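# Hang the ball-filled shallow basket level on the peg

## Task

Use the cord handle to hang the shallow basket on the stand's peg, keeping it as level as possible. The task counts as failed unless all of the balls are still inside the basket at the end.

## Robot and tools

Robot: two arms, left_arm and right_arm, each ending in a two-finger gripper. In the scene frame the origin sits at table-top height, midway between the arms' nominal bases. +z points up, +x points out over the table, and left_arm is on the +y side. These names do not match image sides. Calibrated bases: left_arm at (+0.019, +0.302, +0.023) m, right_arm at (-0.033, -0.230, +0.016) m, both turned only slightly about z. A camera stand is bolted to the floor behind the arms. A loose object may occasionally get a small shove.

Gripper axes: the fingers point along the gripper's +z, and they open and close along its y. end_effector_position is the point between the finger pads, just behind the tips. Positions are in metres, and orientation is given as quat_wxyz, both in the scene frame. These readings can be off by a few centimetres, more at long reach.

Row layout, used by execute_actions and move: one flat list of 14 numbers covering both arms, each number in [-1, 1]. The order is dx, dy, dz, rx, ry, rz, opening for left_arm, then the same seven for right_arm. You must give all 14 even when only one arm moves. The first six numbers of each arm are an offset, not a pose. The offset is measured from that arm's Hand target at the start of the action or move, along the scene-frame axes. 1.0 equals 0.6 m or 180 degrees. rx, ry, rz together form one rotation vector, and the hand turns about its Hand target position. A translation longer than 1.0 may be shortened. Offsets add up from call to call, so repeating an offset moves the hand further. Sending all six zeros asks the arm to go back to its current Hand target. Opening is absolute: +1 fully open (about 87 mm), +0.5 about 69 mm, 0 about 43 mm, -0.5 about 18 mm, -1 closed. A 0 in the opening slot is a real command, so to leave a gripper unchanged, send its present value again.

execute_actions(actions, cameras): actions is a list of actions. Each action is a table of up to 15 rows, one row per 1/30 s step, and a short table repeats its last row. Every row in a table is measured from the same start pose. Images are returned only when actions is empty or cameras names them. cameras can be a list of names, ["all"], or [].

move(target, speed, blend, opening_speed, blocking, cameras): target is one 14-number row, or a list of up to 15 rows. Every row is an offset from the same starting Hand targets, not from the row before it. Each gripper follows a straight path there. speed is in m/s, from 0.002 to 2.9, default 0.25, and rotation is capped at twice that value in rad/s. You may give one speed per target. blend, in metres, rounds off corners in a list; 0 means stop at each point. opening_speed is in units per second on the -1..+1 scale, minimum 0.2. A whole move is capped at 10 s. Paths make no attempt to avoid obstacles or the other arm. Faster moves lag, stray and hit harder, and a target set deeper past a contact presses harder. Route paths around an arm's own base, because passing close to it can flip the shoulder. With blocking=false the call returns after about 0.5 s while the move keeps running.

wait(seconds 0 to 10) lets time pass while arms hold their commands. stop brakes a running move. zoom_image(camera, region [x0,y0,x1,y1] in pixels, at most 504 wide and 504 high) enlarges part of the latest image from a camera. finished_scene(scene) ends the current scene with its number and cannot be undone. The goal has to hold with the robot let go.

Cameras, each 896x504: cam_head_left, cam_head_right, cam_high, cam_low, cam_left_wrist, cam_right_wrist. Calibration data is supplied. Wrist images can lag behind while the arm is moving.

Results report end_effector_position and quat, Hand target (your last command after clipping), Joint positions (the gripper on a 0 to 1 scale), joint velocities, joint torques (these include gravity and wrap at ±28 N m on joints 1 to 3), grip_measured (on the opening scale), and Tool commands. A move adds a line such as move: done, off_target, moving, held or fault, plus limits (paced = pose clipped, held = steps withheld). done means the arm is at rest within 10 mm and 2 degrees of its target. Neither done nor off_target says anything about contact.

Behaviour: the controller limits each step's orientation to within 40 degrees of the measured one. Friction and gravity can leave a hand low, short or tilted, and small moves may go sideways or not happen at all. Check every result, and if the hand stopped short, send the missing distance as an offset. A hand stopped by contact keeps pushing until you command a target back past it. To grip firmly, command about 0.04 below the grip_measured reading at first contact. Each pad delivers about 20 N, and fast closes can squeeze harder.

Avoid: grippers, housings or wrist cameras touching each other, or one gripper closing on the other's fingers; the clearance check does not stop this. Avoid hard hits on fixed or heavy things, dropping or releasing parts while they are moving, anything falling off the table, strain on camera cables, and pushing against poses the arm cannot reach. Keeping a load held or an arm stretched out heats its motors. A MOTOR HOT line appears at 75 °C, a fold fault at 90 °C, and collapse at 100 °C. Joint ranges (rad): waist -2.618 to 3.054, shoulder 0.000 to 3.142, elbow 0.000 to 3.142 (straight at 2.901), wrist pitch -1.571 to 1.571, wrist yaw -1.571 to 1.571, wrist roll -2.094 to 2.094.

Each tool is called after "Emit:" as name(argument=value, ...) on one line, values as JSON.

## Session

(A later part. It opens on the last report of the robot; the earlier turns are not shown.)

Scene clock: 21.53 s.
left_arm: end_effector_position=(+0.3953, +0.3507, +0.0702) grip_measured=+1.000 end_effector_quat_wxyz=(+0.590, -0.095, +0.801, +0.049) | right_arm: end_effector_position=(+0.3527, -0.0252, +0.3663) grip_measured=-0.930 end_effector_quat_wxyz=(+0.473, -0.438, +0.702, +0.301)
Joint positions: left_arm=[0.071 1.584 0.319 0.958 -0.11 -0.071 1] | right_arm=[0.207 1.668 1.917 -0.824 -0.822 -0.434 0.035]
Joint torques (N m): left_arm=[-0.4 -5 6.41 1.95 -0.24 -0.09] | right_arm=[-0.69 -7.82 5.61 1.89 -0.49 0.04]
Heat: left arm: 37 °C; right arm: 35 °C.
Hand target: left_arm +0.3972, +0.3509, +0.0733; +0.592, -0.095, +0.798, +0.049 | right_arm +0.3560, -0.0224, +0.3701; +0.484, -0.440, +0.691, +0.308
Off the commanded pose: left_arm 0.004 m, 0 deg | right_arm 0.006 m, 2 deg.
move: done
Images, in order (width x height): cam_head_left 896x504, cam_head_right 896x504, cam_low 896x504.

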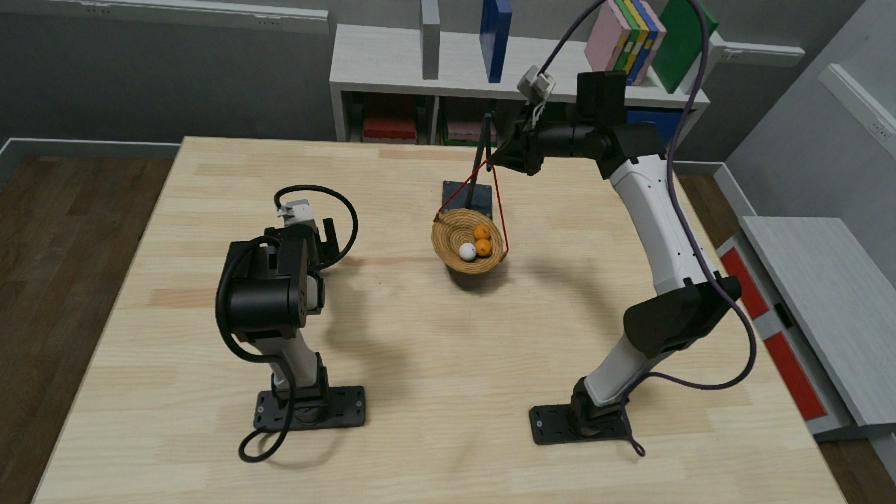

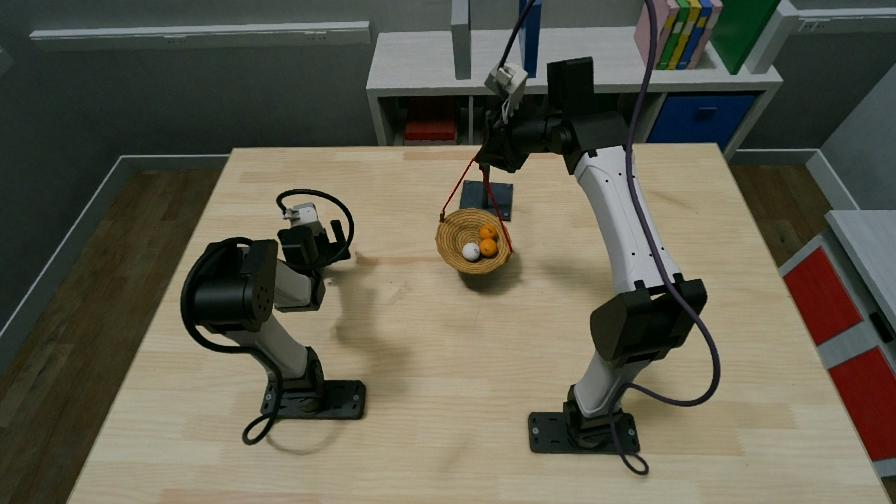

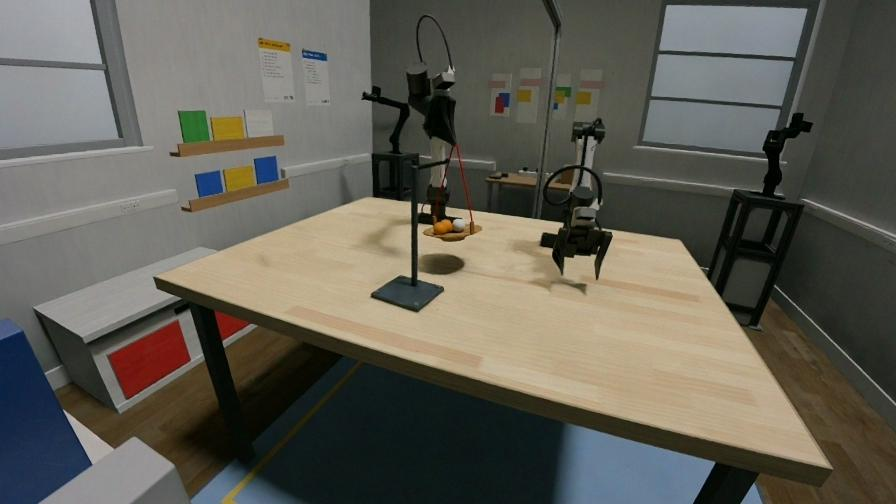

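Emit:
move(target=[0,0,0,0,0,0,1,0.12,-0.018,0.003,0,0,0,-1], speed=0.06, cameras=["cam_low","cam_head_left","cam_head_right"])

Emit:
zoom_image(camera="cam_low", region=[380, 100, 500, 280])

Emit:
zoom_image(camera="cam_head_left", region=[420, 100, 540, 220])

Emit:
zoom_image(camera="cam_head_right", region=[420, 100, 540, 220])

Scene clock: 23.83 s.
left_arm: end_effector_position=(+0.3953, +0.3507, +0.0702) grip_measured=+1.000 end_effector_quat_wxyz=(+0.590, -0.095, +0.801, +0.049) | right_arm: end_effector_position=(+0.4256, -0.0343, +0.3577) grip_measured=-0.930 end_effector_quat_wxyz=(+0.466, -0.428, +0.710, +0.309)
Joint positions: left_arm=[0.071 1.584 0.319 0.958 -0.11 -0.071 1] | right_arm=[0.144 1.999 2.329 -0.953 -0.874 -0.462 0.035]
Joint torques (N m): left_arm=[-0.32 -5.03 6.43 1.94 -0.23 -0.07] | right_arm=[-0.81 -9.95 9.28 1.59 -0.51 -0.23]
Heat: left arm: 37 °C; right arm: 35 °C.
Hand target: left_arm +0.3972, +0.3509, +0.0733; +0.592, -0.095, +0.798, +0.049 | right_arm +0.4281, -0.0333, +0.3720; +0.484, -0.440, +0.691, +0.308
Off the commanded pose: left_arm 0.004 m, 0 deg | right_arm 0.014 m, 3 deg.
move: off_target (right_arm)
Images, in order (width x height): cam_head_left 896x504, cam_head_right 896x504, cam_low 896x504.

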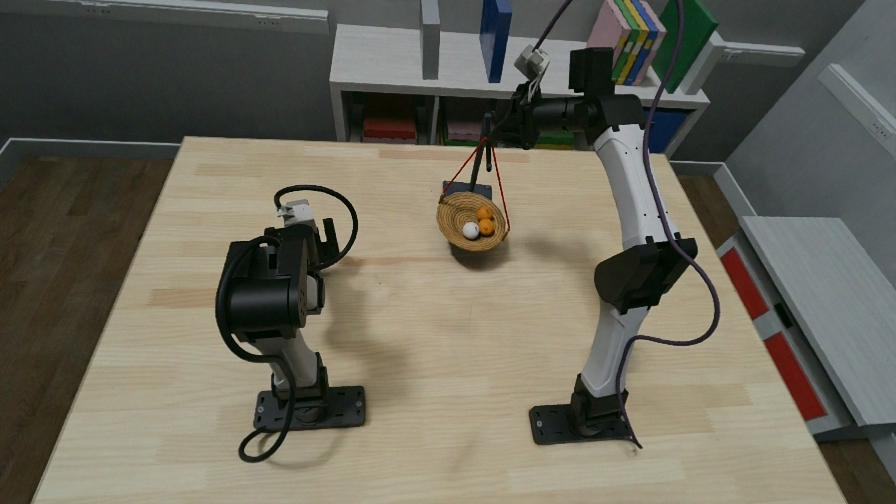

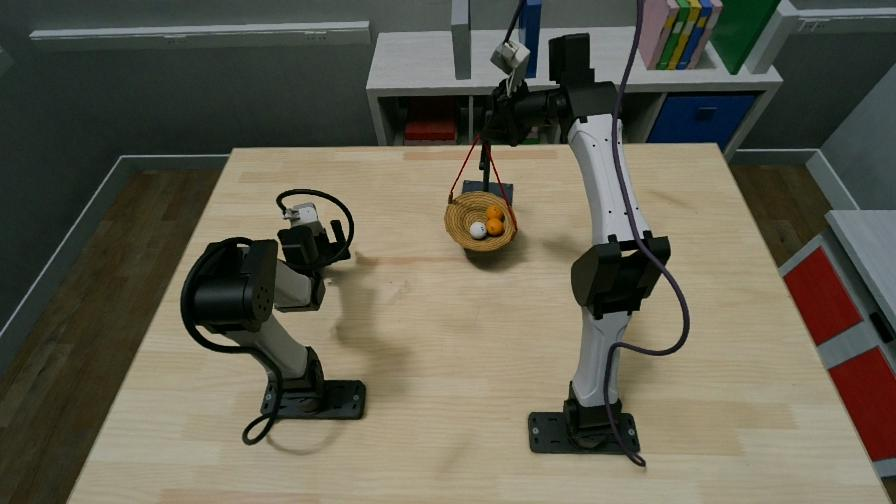

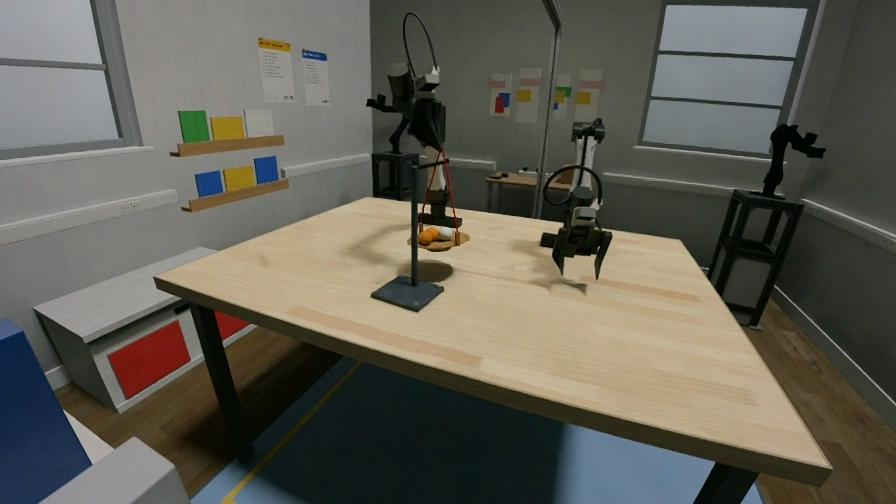

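Scaled by 2.800 from the camera's 896x504 image, which has a finer 1280x720 frame.

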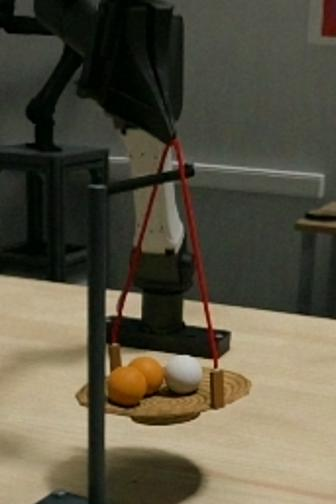

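Scaled by 4.200 from the camera's 896x504 image, which has a finer 1280x720 frame.

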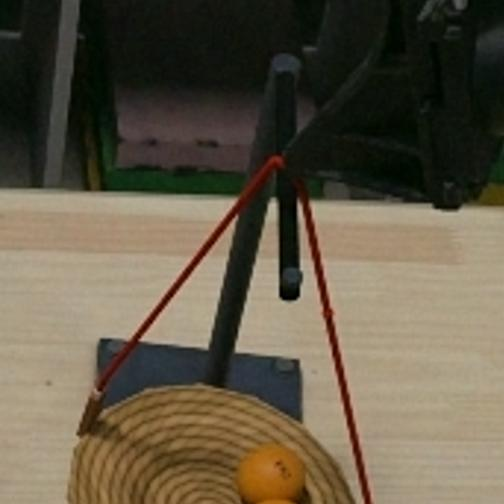

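Scaled by 4.200 from the camera's 896x504 image, which has a finer 1280x720 frame.

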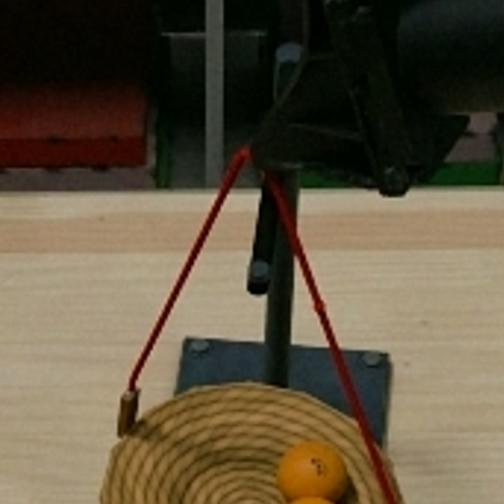

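Emit:
move(target=[0,0,0,0,0,0,1,0,0,-0.05,0,0,0,-1], speed=0.04, cameras=["cam_low","cam_head_left","cam_head_right"])

Emit:
zoom_image(camera="cam_low", region=[380, 100, 500, 280])

Emit:
zoom_image(camera="cam_head_left", region=[420, 120, 540, 260])

Emit:
zoom_image(camera="cam_head_right", region=[420, 120, 540, 260])

Scene clock: 42.37 s.
left_arm: end_effector_position=(+0.3953, +0.3507, +0.0702) grip_measured=+1.000 end_effector_quat_wxyz=(+0.590, -0.095, +0.801, +0.049) | right_arm: end_effector_position=(+0.4294, -0.0328, +0.3327) grip_measured=-0.928 end_effector_quat_wxyz=(+0.468, -0.433, +0.704, +0.314)
Joint positions: left_arm=[0.071 1.584 0.319 0.958 -0.11 -0.071 1] | right_arm=[0.141 1.948 2.134 -0.808 -0.893 -0.471 0.036]
Joint torques (N m): left_arm=[-0.31 -5.07 6.37 1.92 -0.27 -0.08] | right_arm=[-0.51 -13.01 4.92 1.78 -0.35 -0.17]
Heat: left arm: 37 °C; right arm: 38 °C.
Hand target: left_arm +0.3972, +0.3509, +0.0733; +0.592, -0.095, +0.798, +0.049 | right_arm +0.4280, -0.0332, +0.3419; +0.484, -0.440, +0.691, +0.308
Off the commanded pose: left_arm 0.004 m, 0 deg | right_arm 0.009 m, 3 deg.
move: off_target (right_arm)
Images, in order (width x height): cam_head_left 896x504, cam_head_right 896x504, cam_low 896x504.

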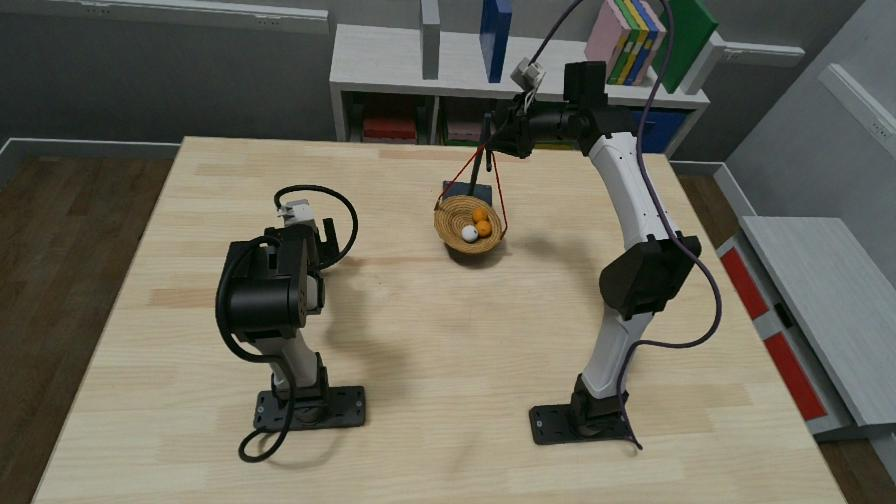

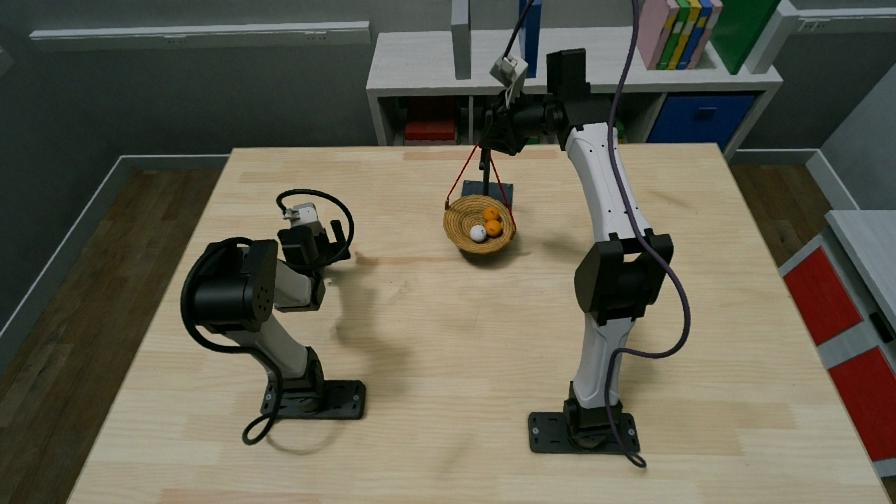

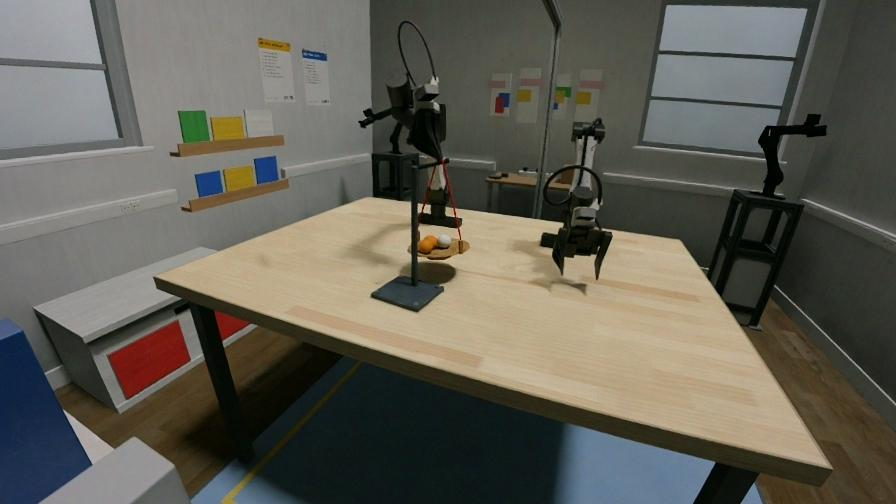

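Scaled by 2.800 from the camera's 896x504 image, which has a finer 1280x720 frame.

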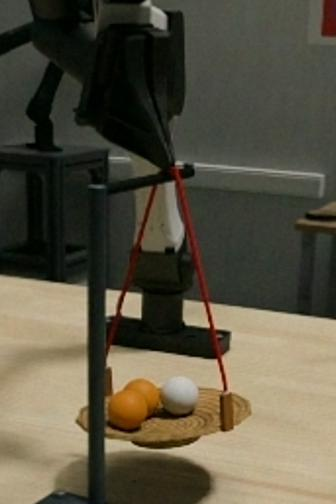

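Scaled by 3.600 from the camera's 896x504 image, which has a finer 1280x720 frame.

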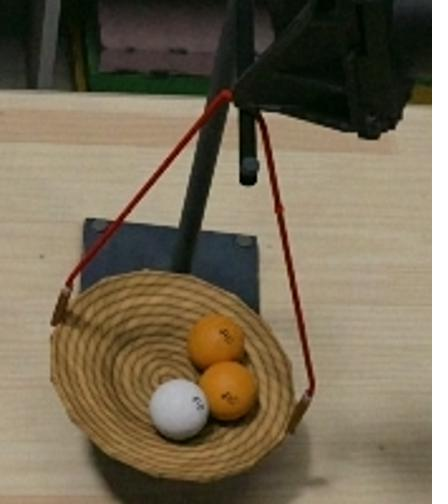

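Scaled by 3.600 from the camera's 896x504 image, which has a finer 1280x720 frame.

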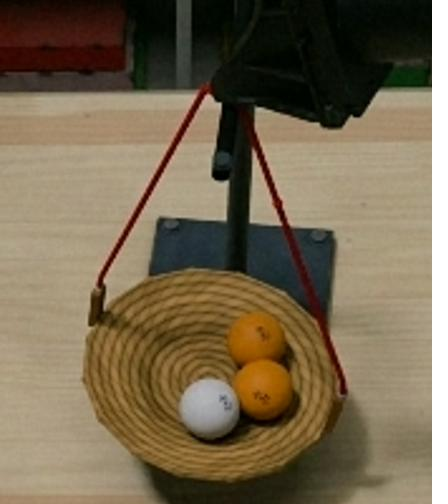

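Emit:
move(target=[0,0,0,0,0,0,1,0,0,-0.02,0,0,0,-1], speed=0.03, cameras=["cam_low","cam_head_left","cam_head_right"])

Emit:
zoom_image(camera="cam_low", region=[400, 140, 480, 280])

Emit:
zoom_image(camera="cam_head_left", region=[420, 120, 540, 260])

Emit:
zoom_image(camera="cam_head_right", region=[420, 120, 540, 260])

Scene clock: 43.40 s.
left_arm: end_effector_position=(+0.3953, +0.3507, +0.0702) grip_measured=+1.000 end_effector_quat_wxyz=(+0.590, -0.095, +0.801, +0.049) | right_arm: end_effector_position=(+0.4291, -0.0328, +0.3315) grip_measured=-0.928 end_effector_quat_wxyz=(+0.481, -0.438, +0.692, +0.312)
Joint positions: left_arm=[0.071 1.584 0.319 0.958 -0.11 -0.071 1] | right_arm=[0.139 1.912 2.054 -0.728 -0.904 -0.471 0.036]
Joint torques (N m): left_arm=[-0.38 -5.05 6.35 1.93 -0.23 -0.07] | right_arm=[-0.23 -11.7 4.55 1.59 -0.2 -0.11]
Heat: left arm: 37 °C; right arm: 38 °C.
Hand target: left_arm +0.3972, +0.3509, +0.0733; +0.592, -0.095, +0.798, +0.049 | right_arm +0.4280, -0.0332, +0.3300; +0.484, -0.440, +0.691, +0.308
Off the commanded pose: left_arm 0.004 m, 0 deg | right_arm 0.002 m, 1 deg.
move: done
Images, in order (width x height): cam_head_left 896x504, cam_head_right 896x504, cam_low 896x504.

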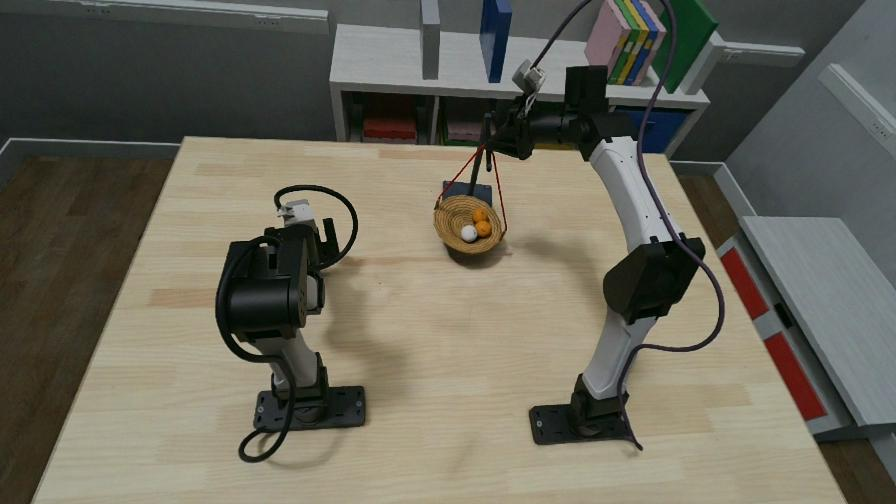

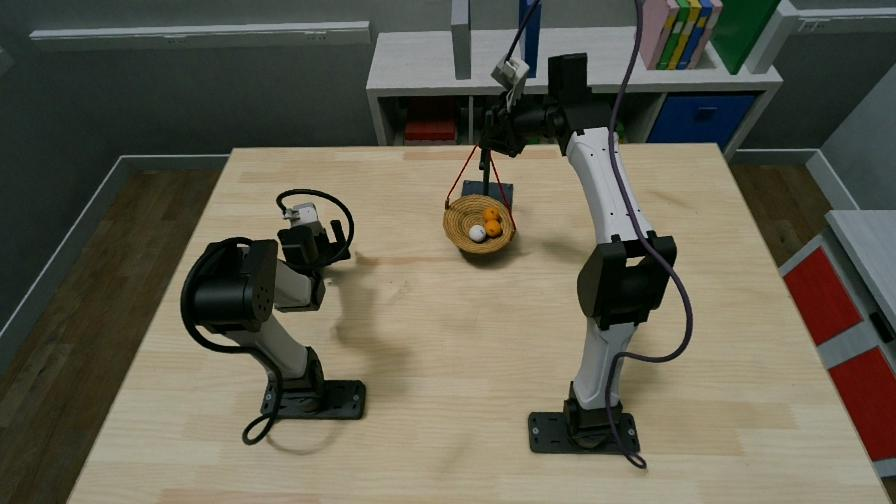

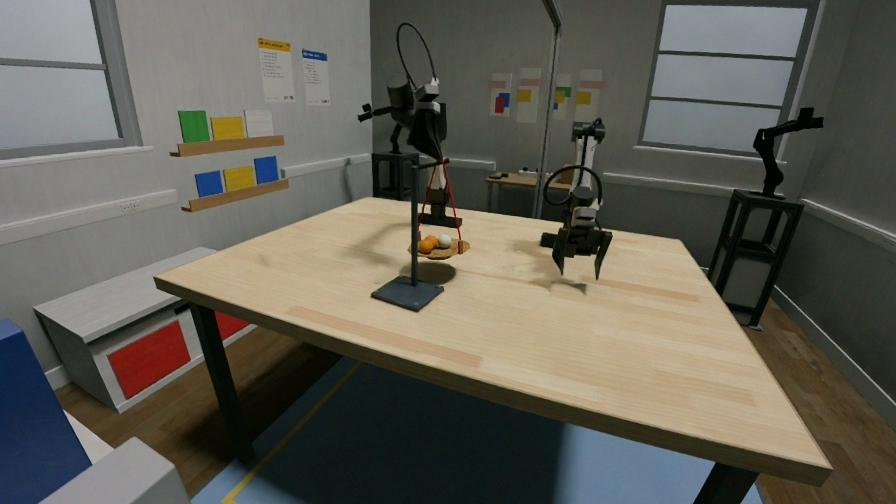

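Scaled by 3.600 from the camera's 896x504 image, which has a finer 1280x720 frame.

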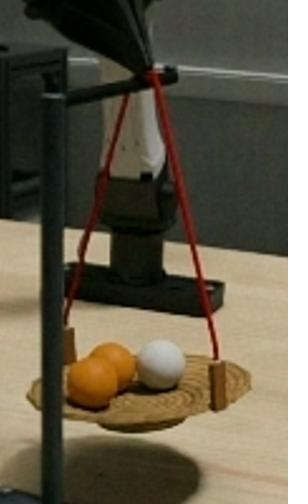

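Scaled by 3.600 from the camera's 896x504 image, which has a finer 1280x720 frame.

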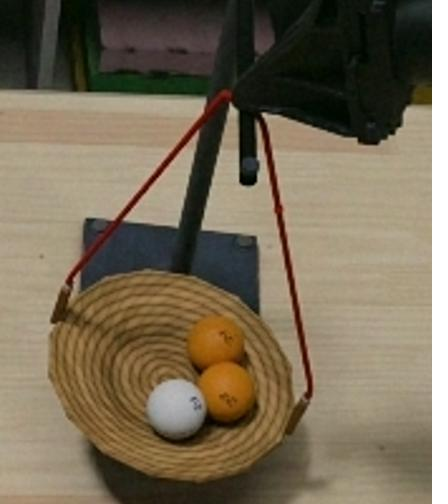

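Scaled by 3.600 from the camera's 896x504 image, which has a finer 1280x720 frame.

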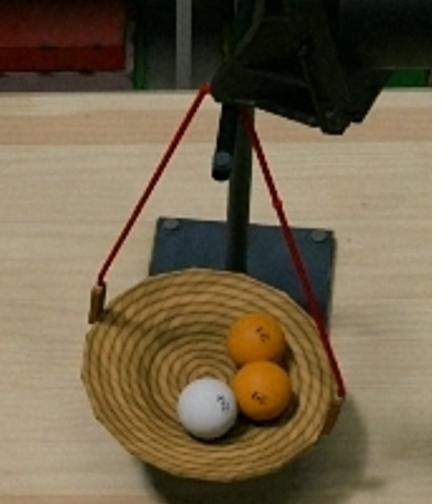

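Emit:
move(target=[[0,0,0,0,0,0,1,0,0,0.022,0,0,0,-1],[0,0,0,0,0,0,1,0.003,0.009,0.022,0,0,0,-1],[0,0,0,0,0,0,1,0.003,0.009,-0.016,0,0,0,-1]], speed=0.03, cameras=["cam_low","cam_head_left","cam_head_right"])

Emit:
zoom_image(camera="cam_low", region=[400, 140, 480, 280])

Emit:
zoom_image(camera="cam_head_left", region=[420, 120, 540, 260])

Emit:
zoom_image(camera="cam_head_right", region=[420, 120, 540, 260])

Scene clock: 46.27 s.
left_arm: end_effector_position=(+0.3953, +0.3507, +0.0702) grip_measured=+1.000 end_effector_quat_wxyz=(+0.590, -0.095, +0.801, +0.049) | right_arm: end_effector_position=(+0.4305, -0.0311, +0.3303) grip_measured=-0.925 end_effector_quat_wxyz=(+0.491, -0.442, +0.685, +0.308)
Joint positions: left_arm=[0.071 1.584 0.319 0.958 -0.11 -0.071 1] | right_arm=[0.142 1.893 2.004 -0.668 -0.903 -0.468 0.037]
Joint torques (N m): left_arm=[-0.36 -4.98 6.35 1.93 -0.25 -0.09] | right_arm=[0.51 -10.37 4.27 1.55 -0.08 -0.05]
Heat: left arm: 38 °C; right arm: 38 °C.
Hand target: left_arm +0.3972, +0.3509, +0.0733; +0.592, -0.095, +0.798, +0.049 | right_arm +0.4298, -0.0279, +0.3203; +0.484, -0.440, +0.691, +0.308
Off the commanded pose: left_arm 0.004 m, 0 deg | right_arm 0.011 m, 1 deg.
move: off_target (right_arm)
Images, in order (width x height): cam_head_left 896x504, cam_head_right 896x504, cam_low 896x504.

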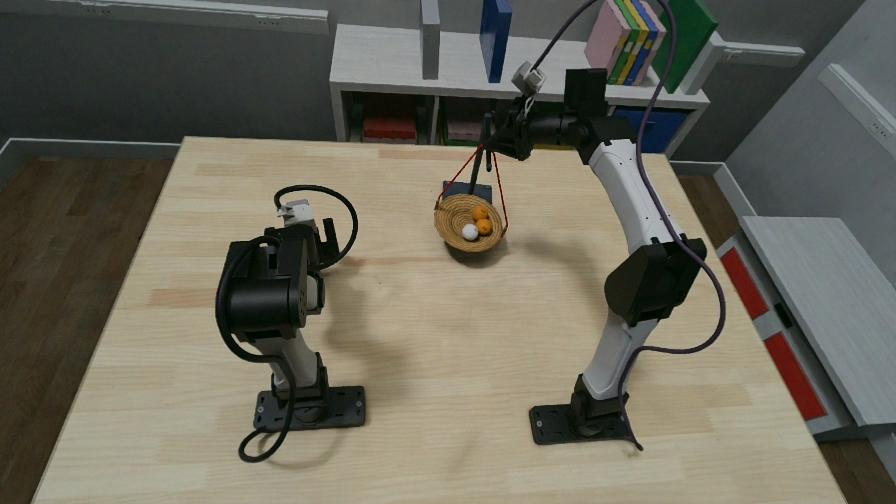

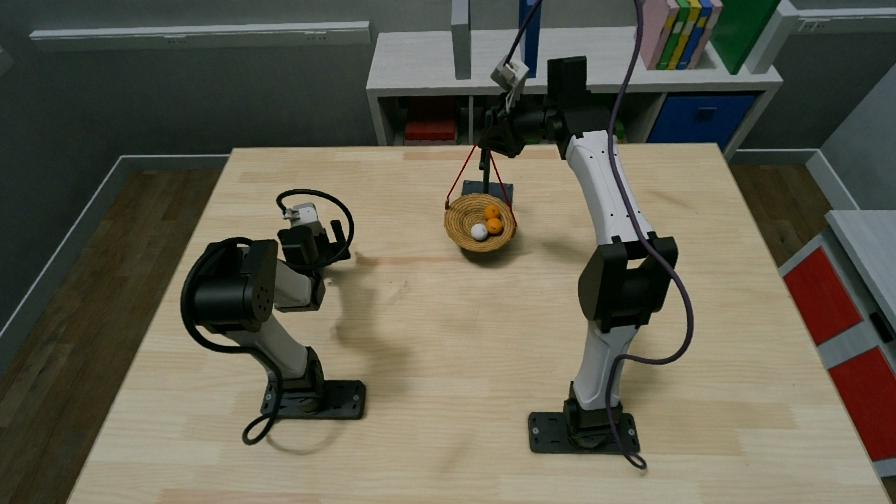

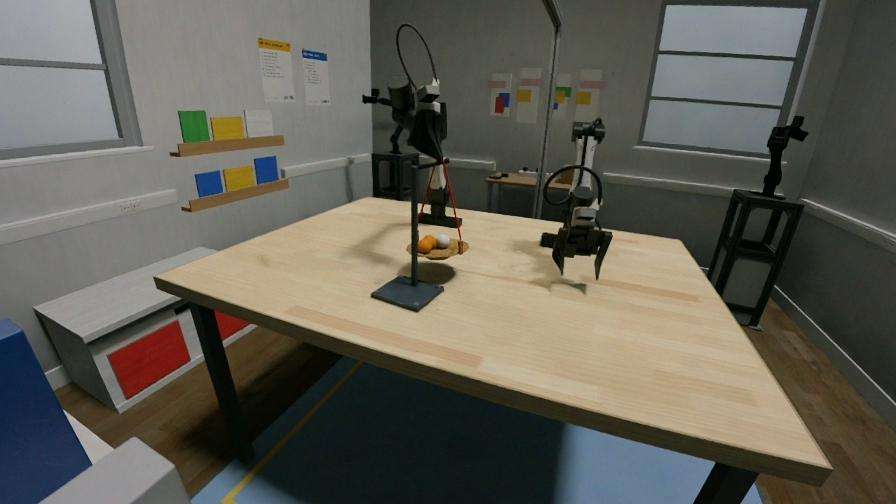

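Scaled by 3.600 from the camera's 896x504 image, which has a finer 1280x720 frame.

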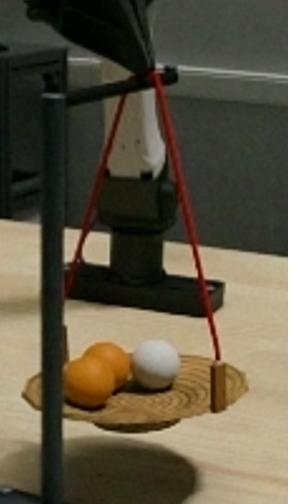

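Scaled by 3.600 from the camera's 896x504 image, which has a finer 1280x720 frame.

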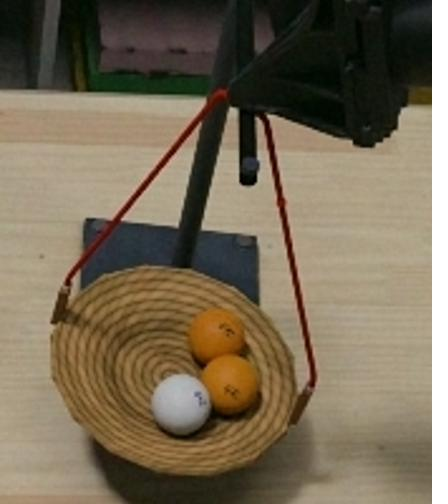

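Scaled by 3.600 from the camera's 896x504 image, which has a finer 1280x720 frame.

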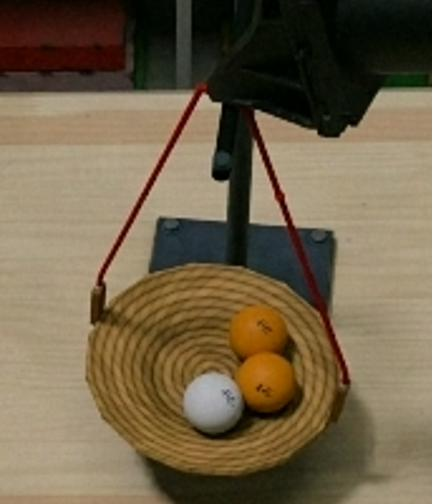

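Emit:
move(target=[0,0,0,0,0,0,1,0,0.0,0.008,0,0,0,-0.5], opening_speed=0.25)

Emit:
wait(seconds=1, cameras=["cam_low","cam_head_left","cam_head_right"])

Emit:
zoom_image(camera="cam_low", region=[400, 140, 480, 280])

Emit:
zoom_image(camera="cam_head_left", region=[420, 120, 540, 260])

Emit:
zoom_image(camera="cam_head_right", region=[420, 120, 540, 260])

Scene clock: 48.67 s.
left_arm: end_effector_position=(+0.3953, +0.3507, +0.0702) grip_measured=+1.000 end_effector_quat_wxyz=(+0.590, -0.095, +0.801, +0.049) | right_arm: end_effector_position=(+0.4292, -0.0287, +0.3293) grip_measured=-0.500 end_effector_quat_wxyz=(+0.489, -0.442, +0.686, +0.308)
Joint positions: left_arm=[0.071 1.584 0.319 0.958 -0.11 -0.071 1] | right_arm=[0.148 1.893 2.004 -0.673 -0.898 -0.468 0.25]
Joint torques (N m): left_arm=[-0.32 -5.01 6.45 1.95 -0.23 -0.11] | right_arm=[-0.09 -9.85 6.72 1.43 -0.17 0]
Heat: left arm: 38 °C; right arm: 38 °C.
Hand target: left_arm +0.3972, +0.3509, +0.0733; +0.592, -0.095, +0.798, +0.049 | right_arm +0.4298, -0.0279, +0.3251; +0.484, -0.440, +0.691, +0.308
Off the commanded pose: left_arm 0.004 m, 0 deg | right_arm 0.004 m, 1 deg.
move: done

Scene clock: 49.67 s.
left_arm: end_effector_position=(+0.3953, +0.3507, +0.0702) grip_measured=+1.000 end_effector_quat_wxyz=(+0.590, -0.095, +0.801, +0.049) | right_arm: end_effector_position=(+0.4292, -0.0287, +0.3293) grip_measured=-0.500 end_effector_quat_wxyz=(+0.489, -0.442, +0.686, +0.308)
Joint positions: left_arm=[0.071 1.584 0.319 0.958 -0.11 -0.071 1] | right_arm=[0.148 1.893 2.004 -0.673 -0.898 -0.468 0.25]
Joint torques (N m): left_arm=[-0.34 -5.09 6.38 1.95 -0.24 -0.09] | right_arm=[-0.2 -9.66 6.67 1.44 -0.15 -0.01]
Heat: left arm: 38 °C; right arm: 38 °C.
Hand target: left_arm +0.3972, +0.3509, +0.0733; +0.592, -0.095, +0.798, +0.049 | right_arm +0.4298, -0.0279, +0.3251; +0.484, -0.440, +0.691, +0.308
Tool commands: left_gripper/opening=+1.0 right_gripper/opening=-0.5
Off the commanded pose: left_arm 0.004 m, 0 deg | right_arm 0.004 m, 1 deg.
wait: 1.00 s; at rest by 0.17 s
Images, in order (width x height): cam_head_left 896x504, cam_head_right 896x504, cam_low 896x504.

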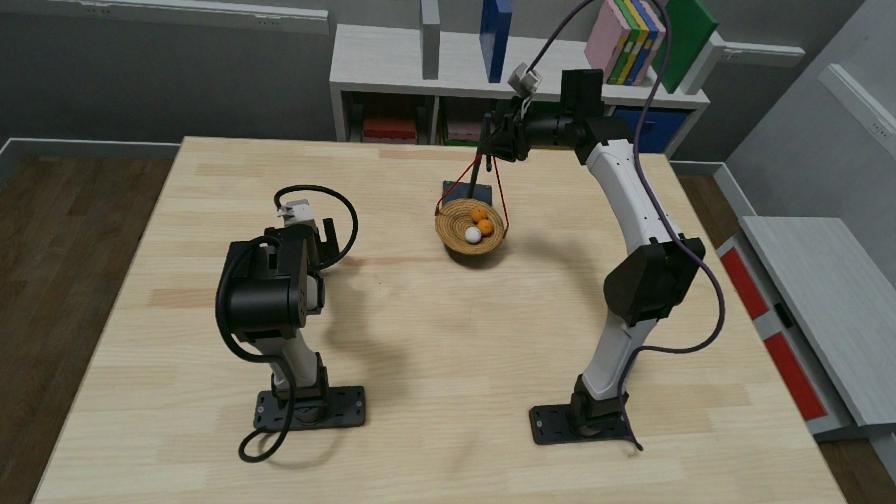

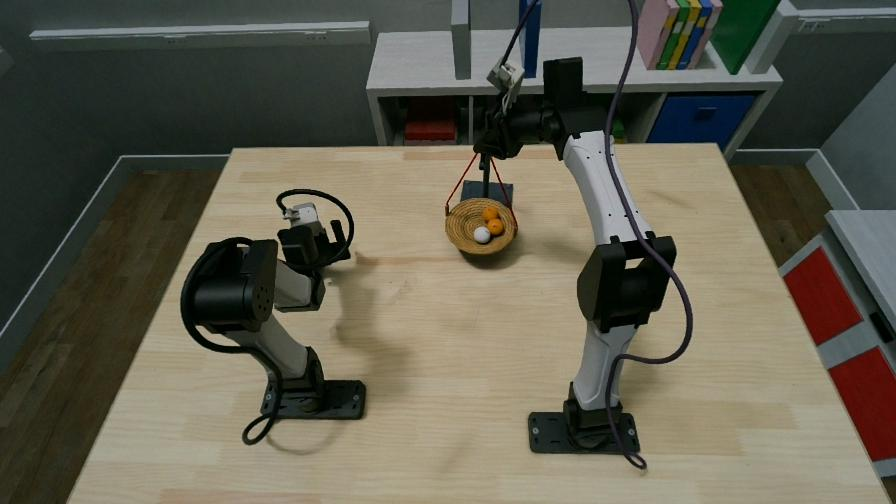

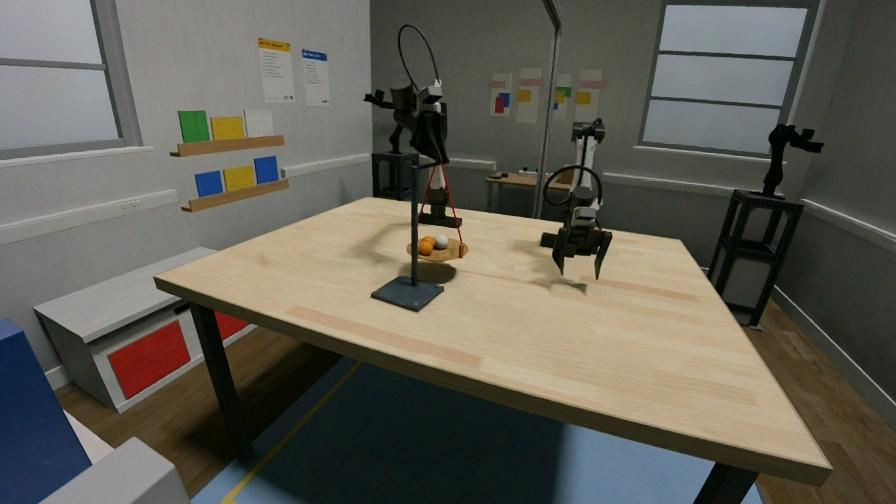

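Scaled by 3.600 from the camera's 896x504 image, which has a finer 1280x720 frame.

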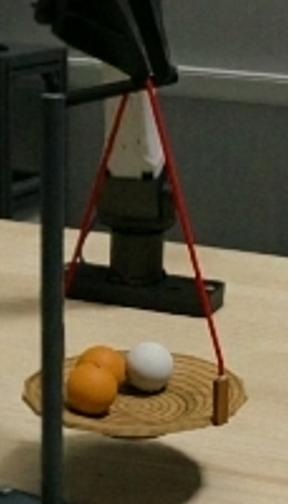

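Scaled by 3.600 from the camera's 896x504 image, which has a finer 1280x720 frame.

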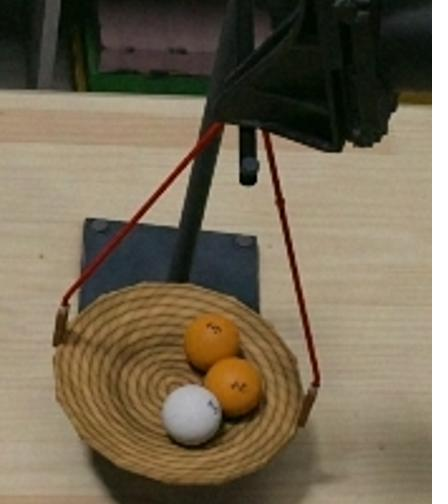

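Scaled by 3.600 from the camera's 896x504 image, which has a finer 1280x720 frame.

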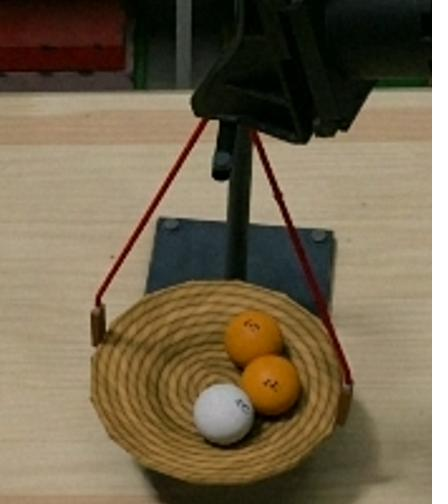

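Emit:
move(target=[[0,0,0,0,0,0,1,0,0,0.08,0,0,0,-0.4],[0,0,0,0,0,0,1,-0.06,-0.16,0.1,0,0,0,-0.4]], speed=0.08, blend=[0.01,0], cameras=["cam_low","cam_head_left","cam_head_right"])

Emit:
zoom_image(camera="cam_low", region=[400, 140, 480, 280])

Emit:
zoom_image(camera="cam_head_left", region=[420, 120, 540, 260])

Emit:
zoom_image(camera="cam_head_right", region=[420, 120, 540, 260])

Scene clock: 52.80 s.
left_arm: end_effector_position=(+0.3953, +0.3507, +0.0702) grip_measured=+1.000 end_effector_quat_wxyz=(+0.590, -0.095, +0.801, +0.049) | right_arm: end_effector_position=(+0.3978, -0.1252, +0.3724) grip_measured=-0.400 end_effector_quat_wxyz=(+0.471, -0.429, +0.704, +0.312)
Joint positions: left_arm=[0.071 1.584 0.319 0.958 -0.11 -0.071 1] | right_arm=[-0.093 1.978 2.415 -1.275 -1.065 -0.734 0.3]
Joint torques (N m): left_arm=[-0.36 -5.04 6.31 1.92 -0.23 -0.09] | right_arm=[-0.51 -10.5 7.83 1.16 -0.54 -0.21]
Heat: left arm: 38 °C; right arm: 38 °C.
Hand target: left_arm +0.3972, +0.3509, +0.0733; +0.592, -0.095, +0.798, +0.049 | right_arm +0.3939, -0.1239, +0.3850; +0.484, -0.440, +0.691, +0.308
Off the commanded pose: left_arm 0.004 m, 0 deg | right_arm 0.013 m, 2 deg.
move: off_target (right_arm)
Images, in order (width x height): cam_head_left 896x504, cam_head_right 896x504, cam_low 896x504.

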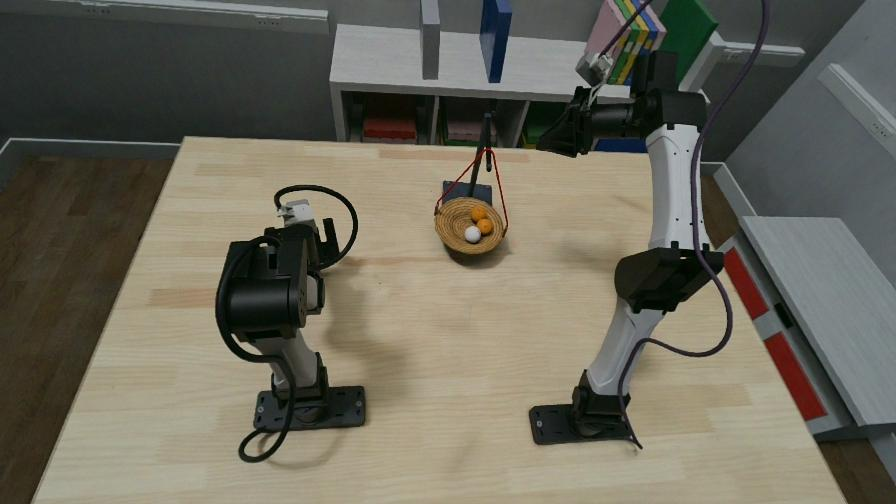

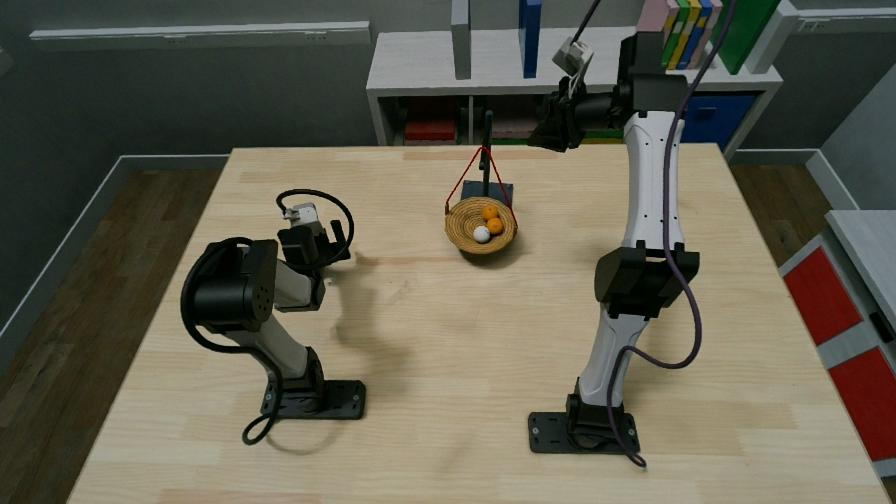

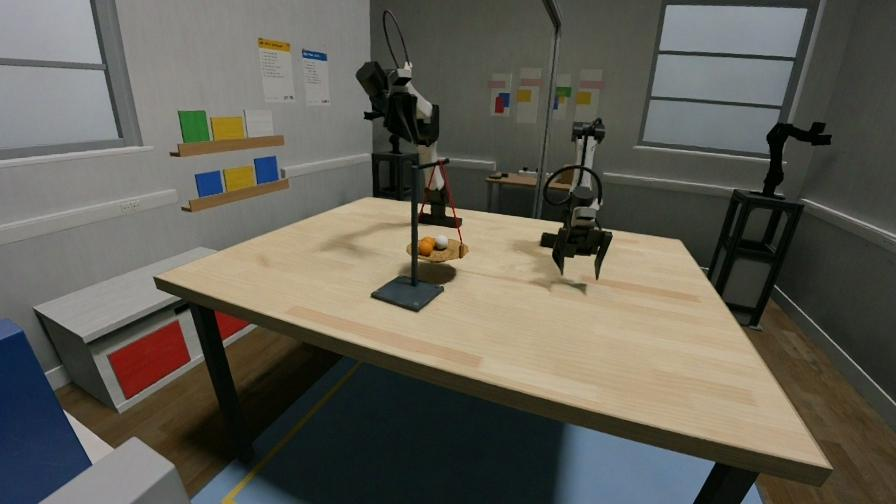

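Scaled by 3.600 from the camera's 896x504 image, which has a finer 1280x720 frame.

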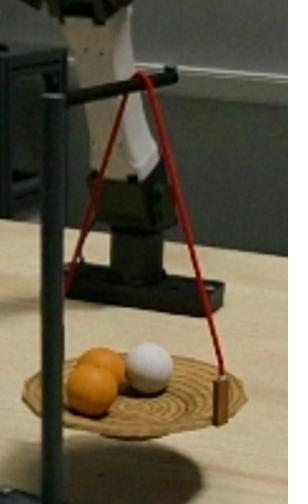

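Scaled by 3.600 from the camera's 896x504 image, which has a finer 1280x720 frame.

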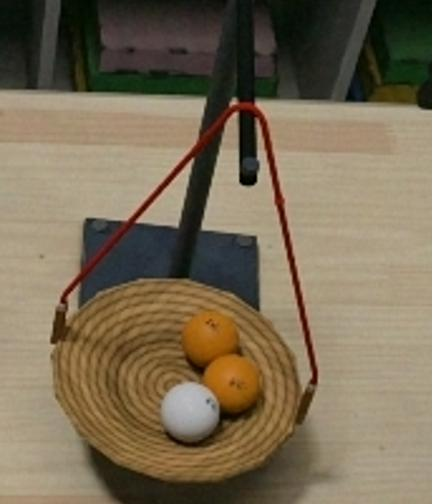

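Scaled by 3.600 from the camera's 896x504 image, which has a finer 1280x720 frame.

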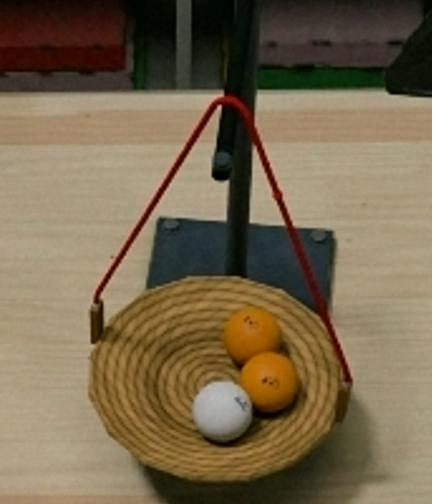

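Emit:
finished_scene(scene=3)

The scene is finished: the task was done.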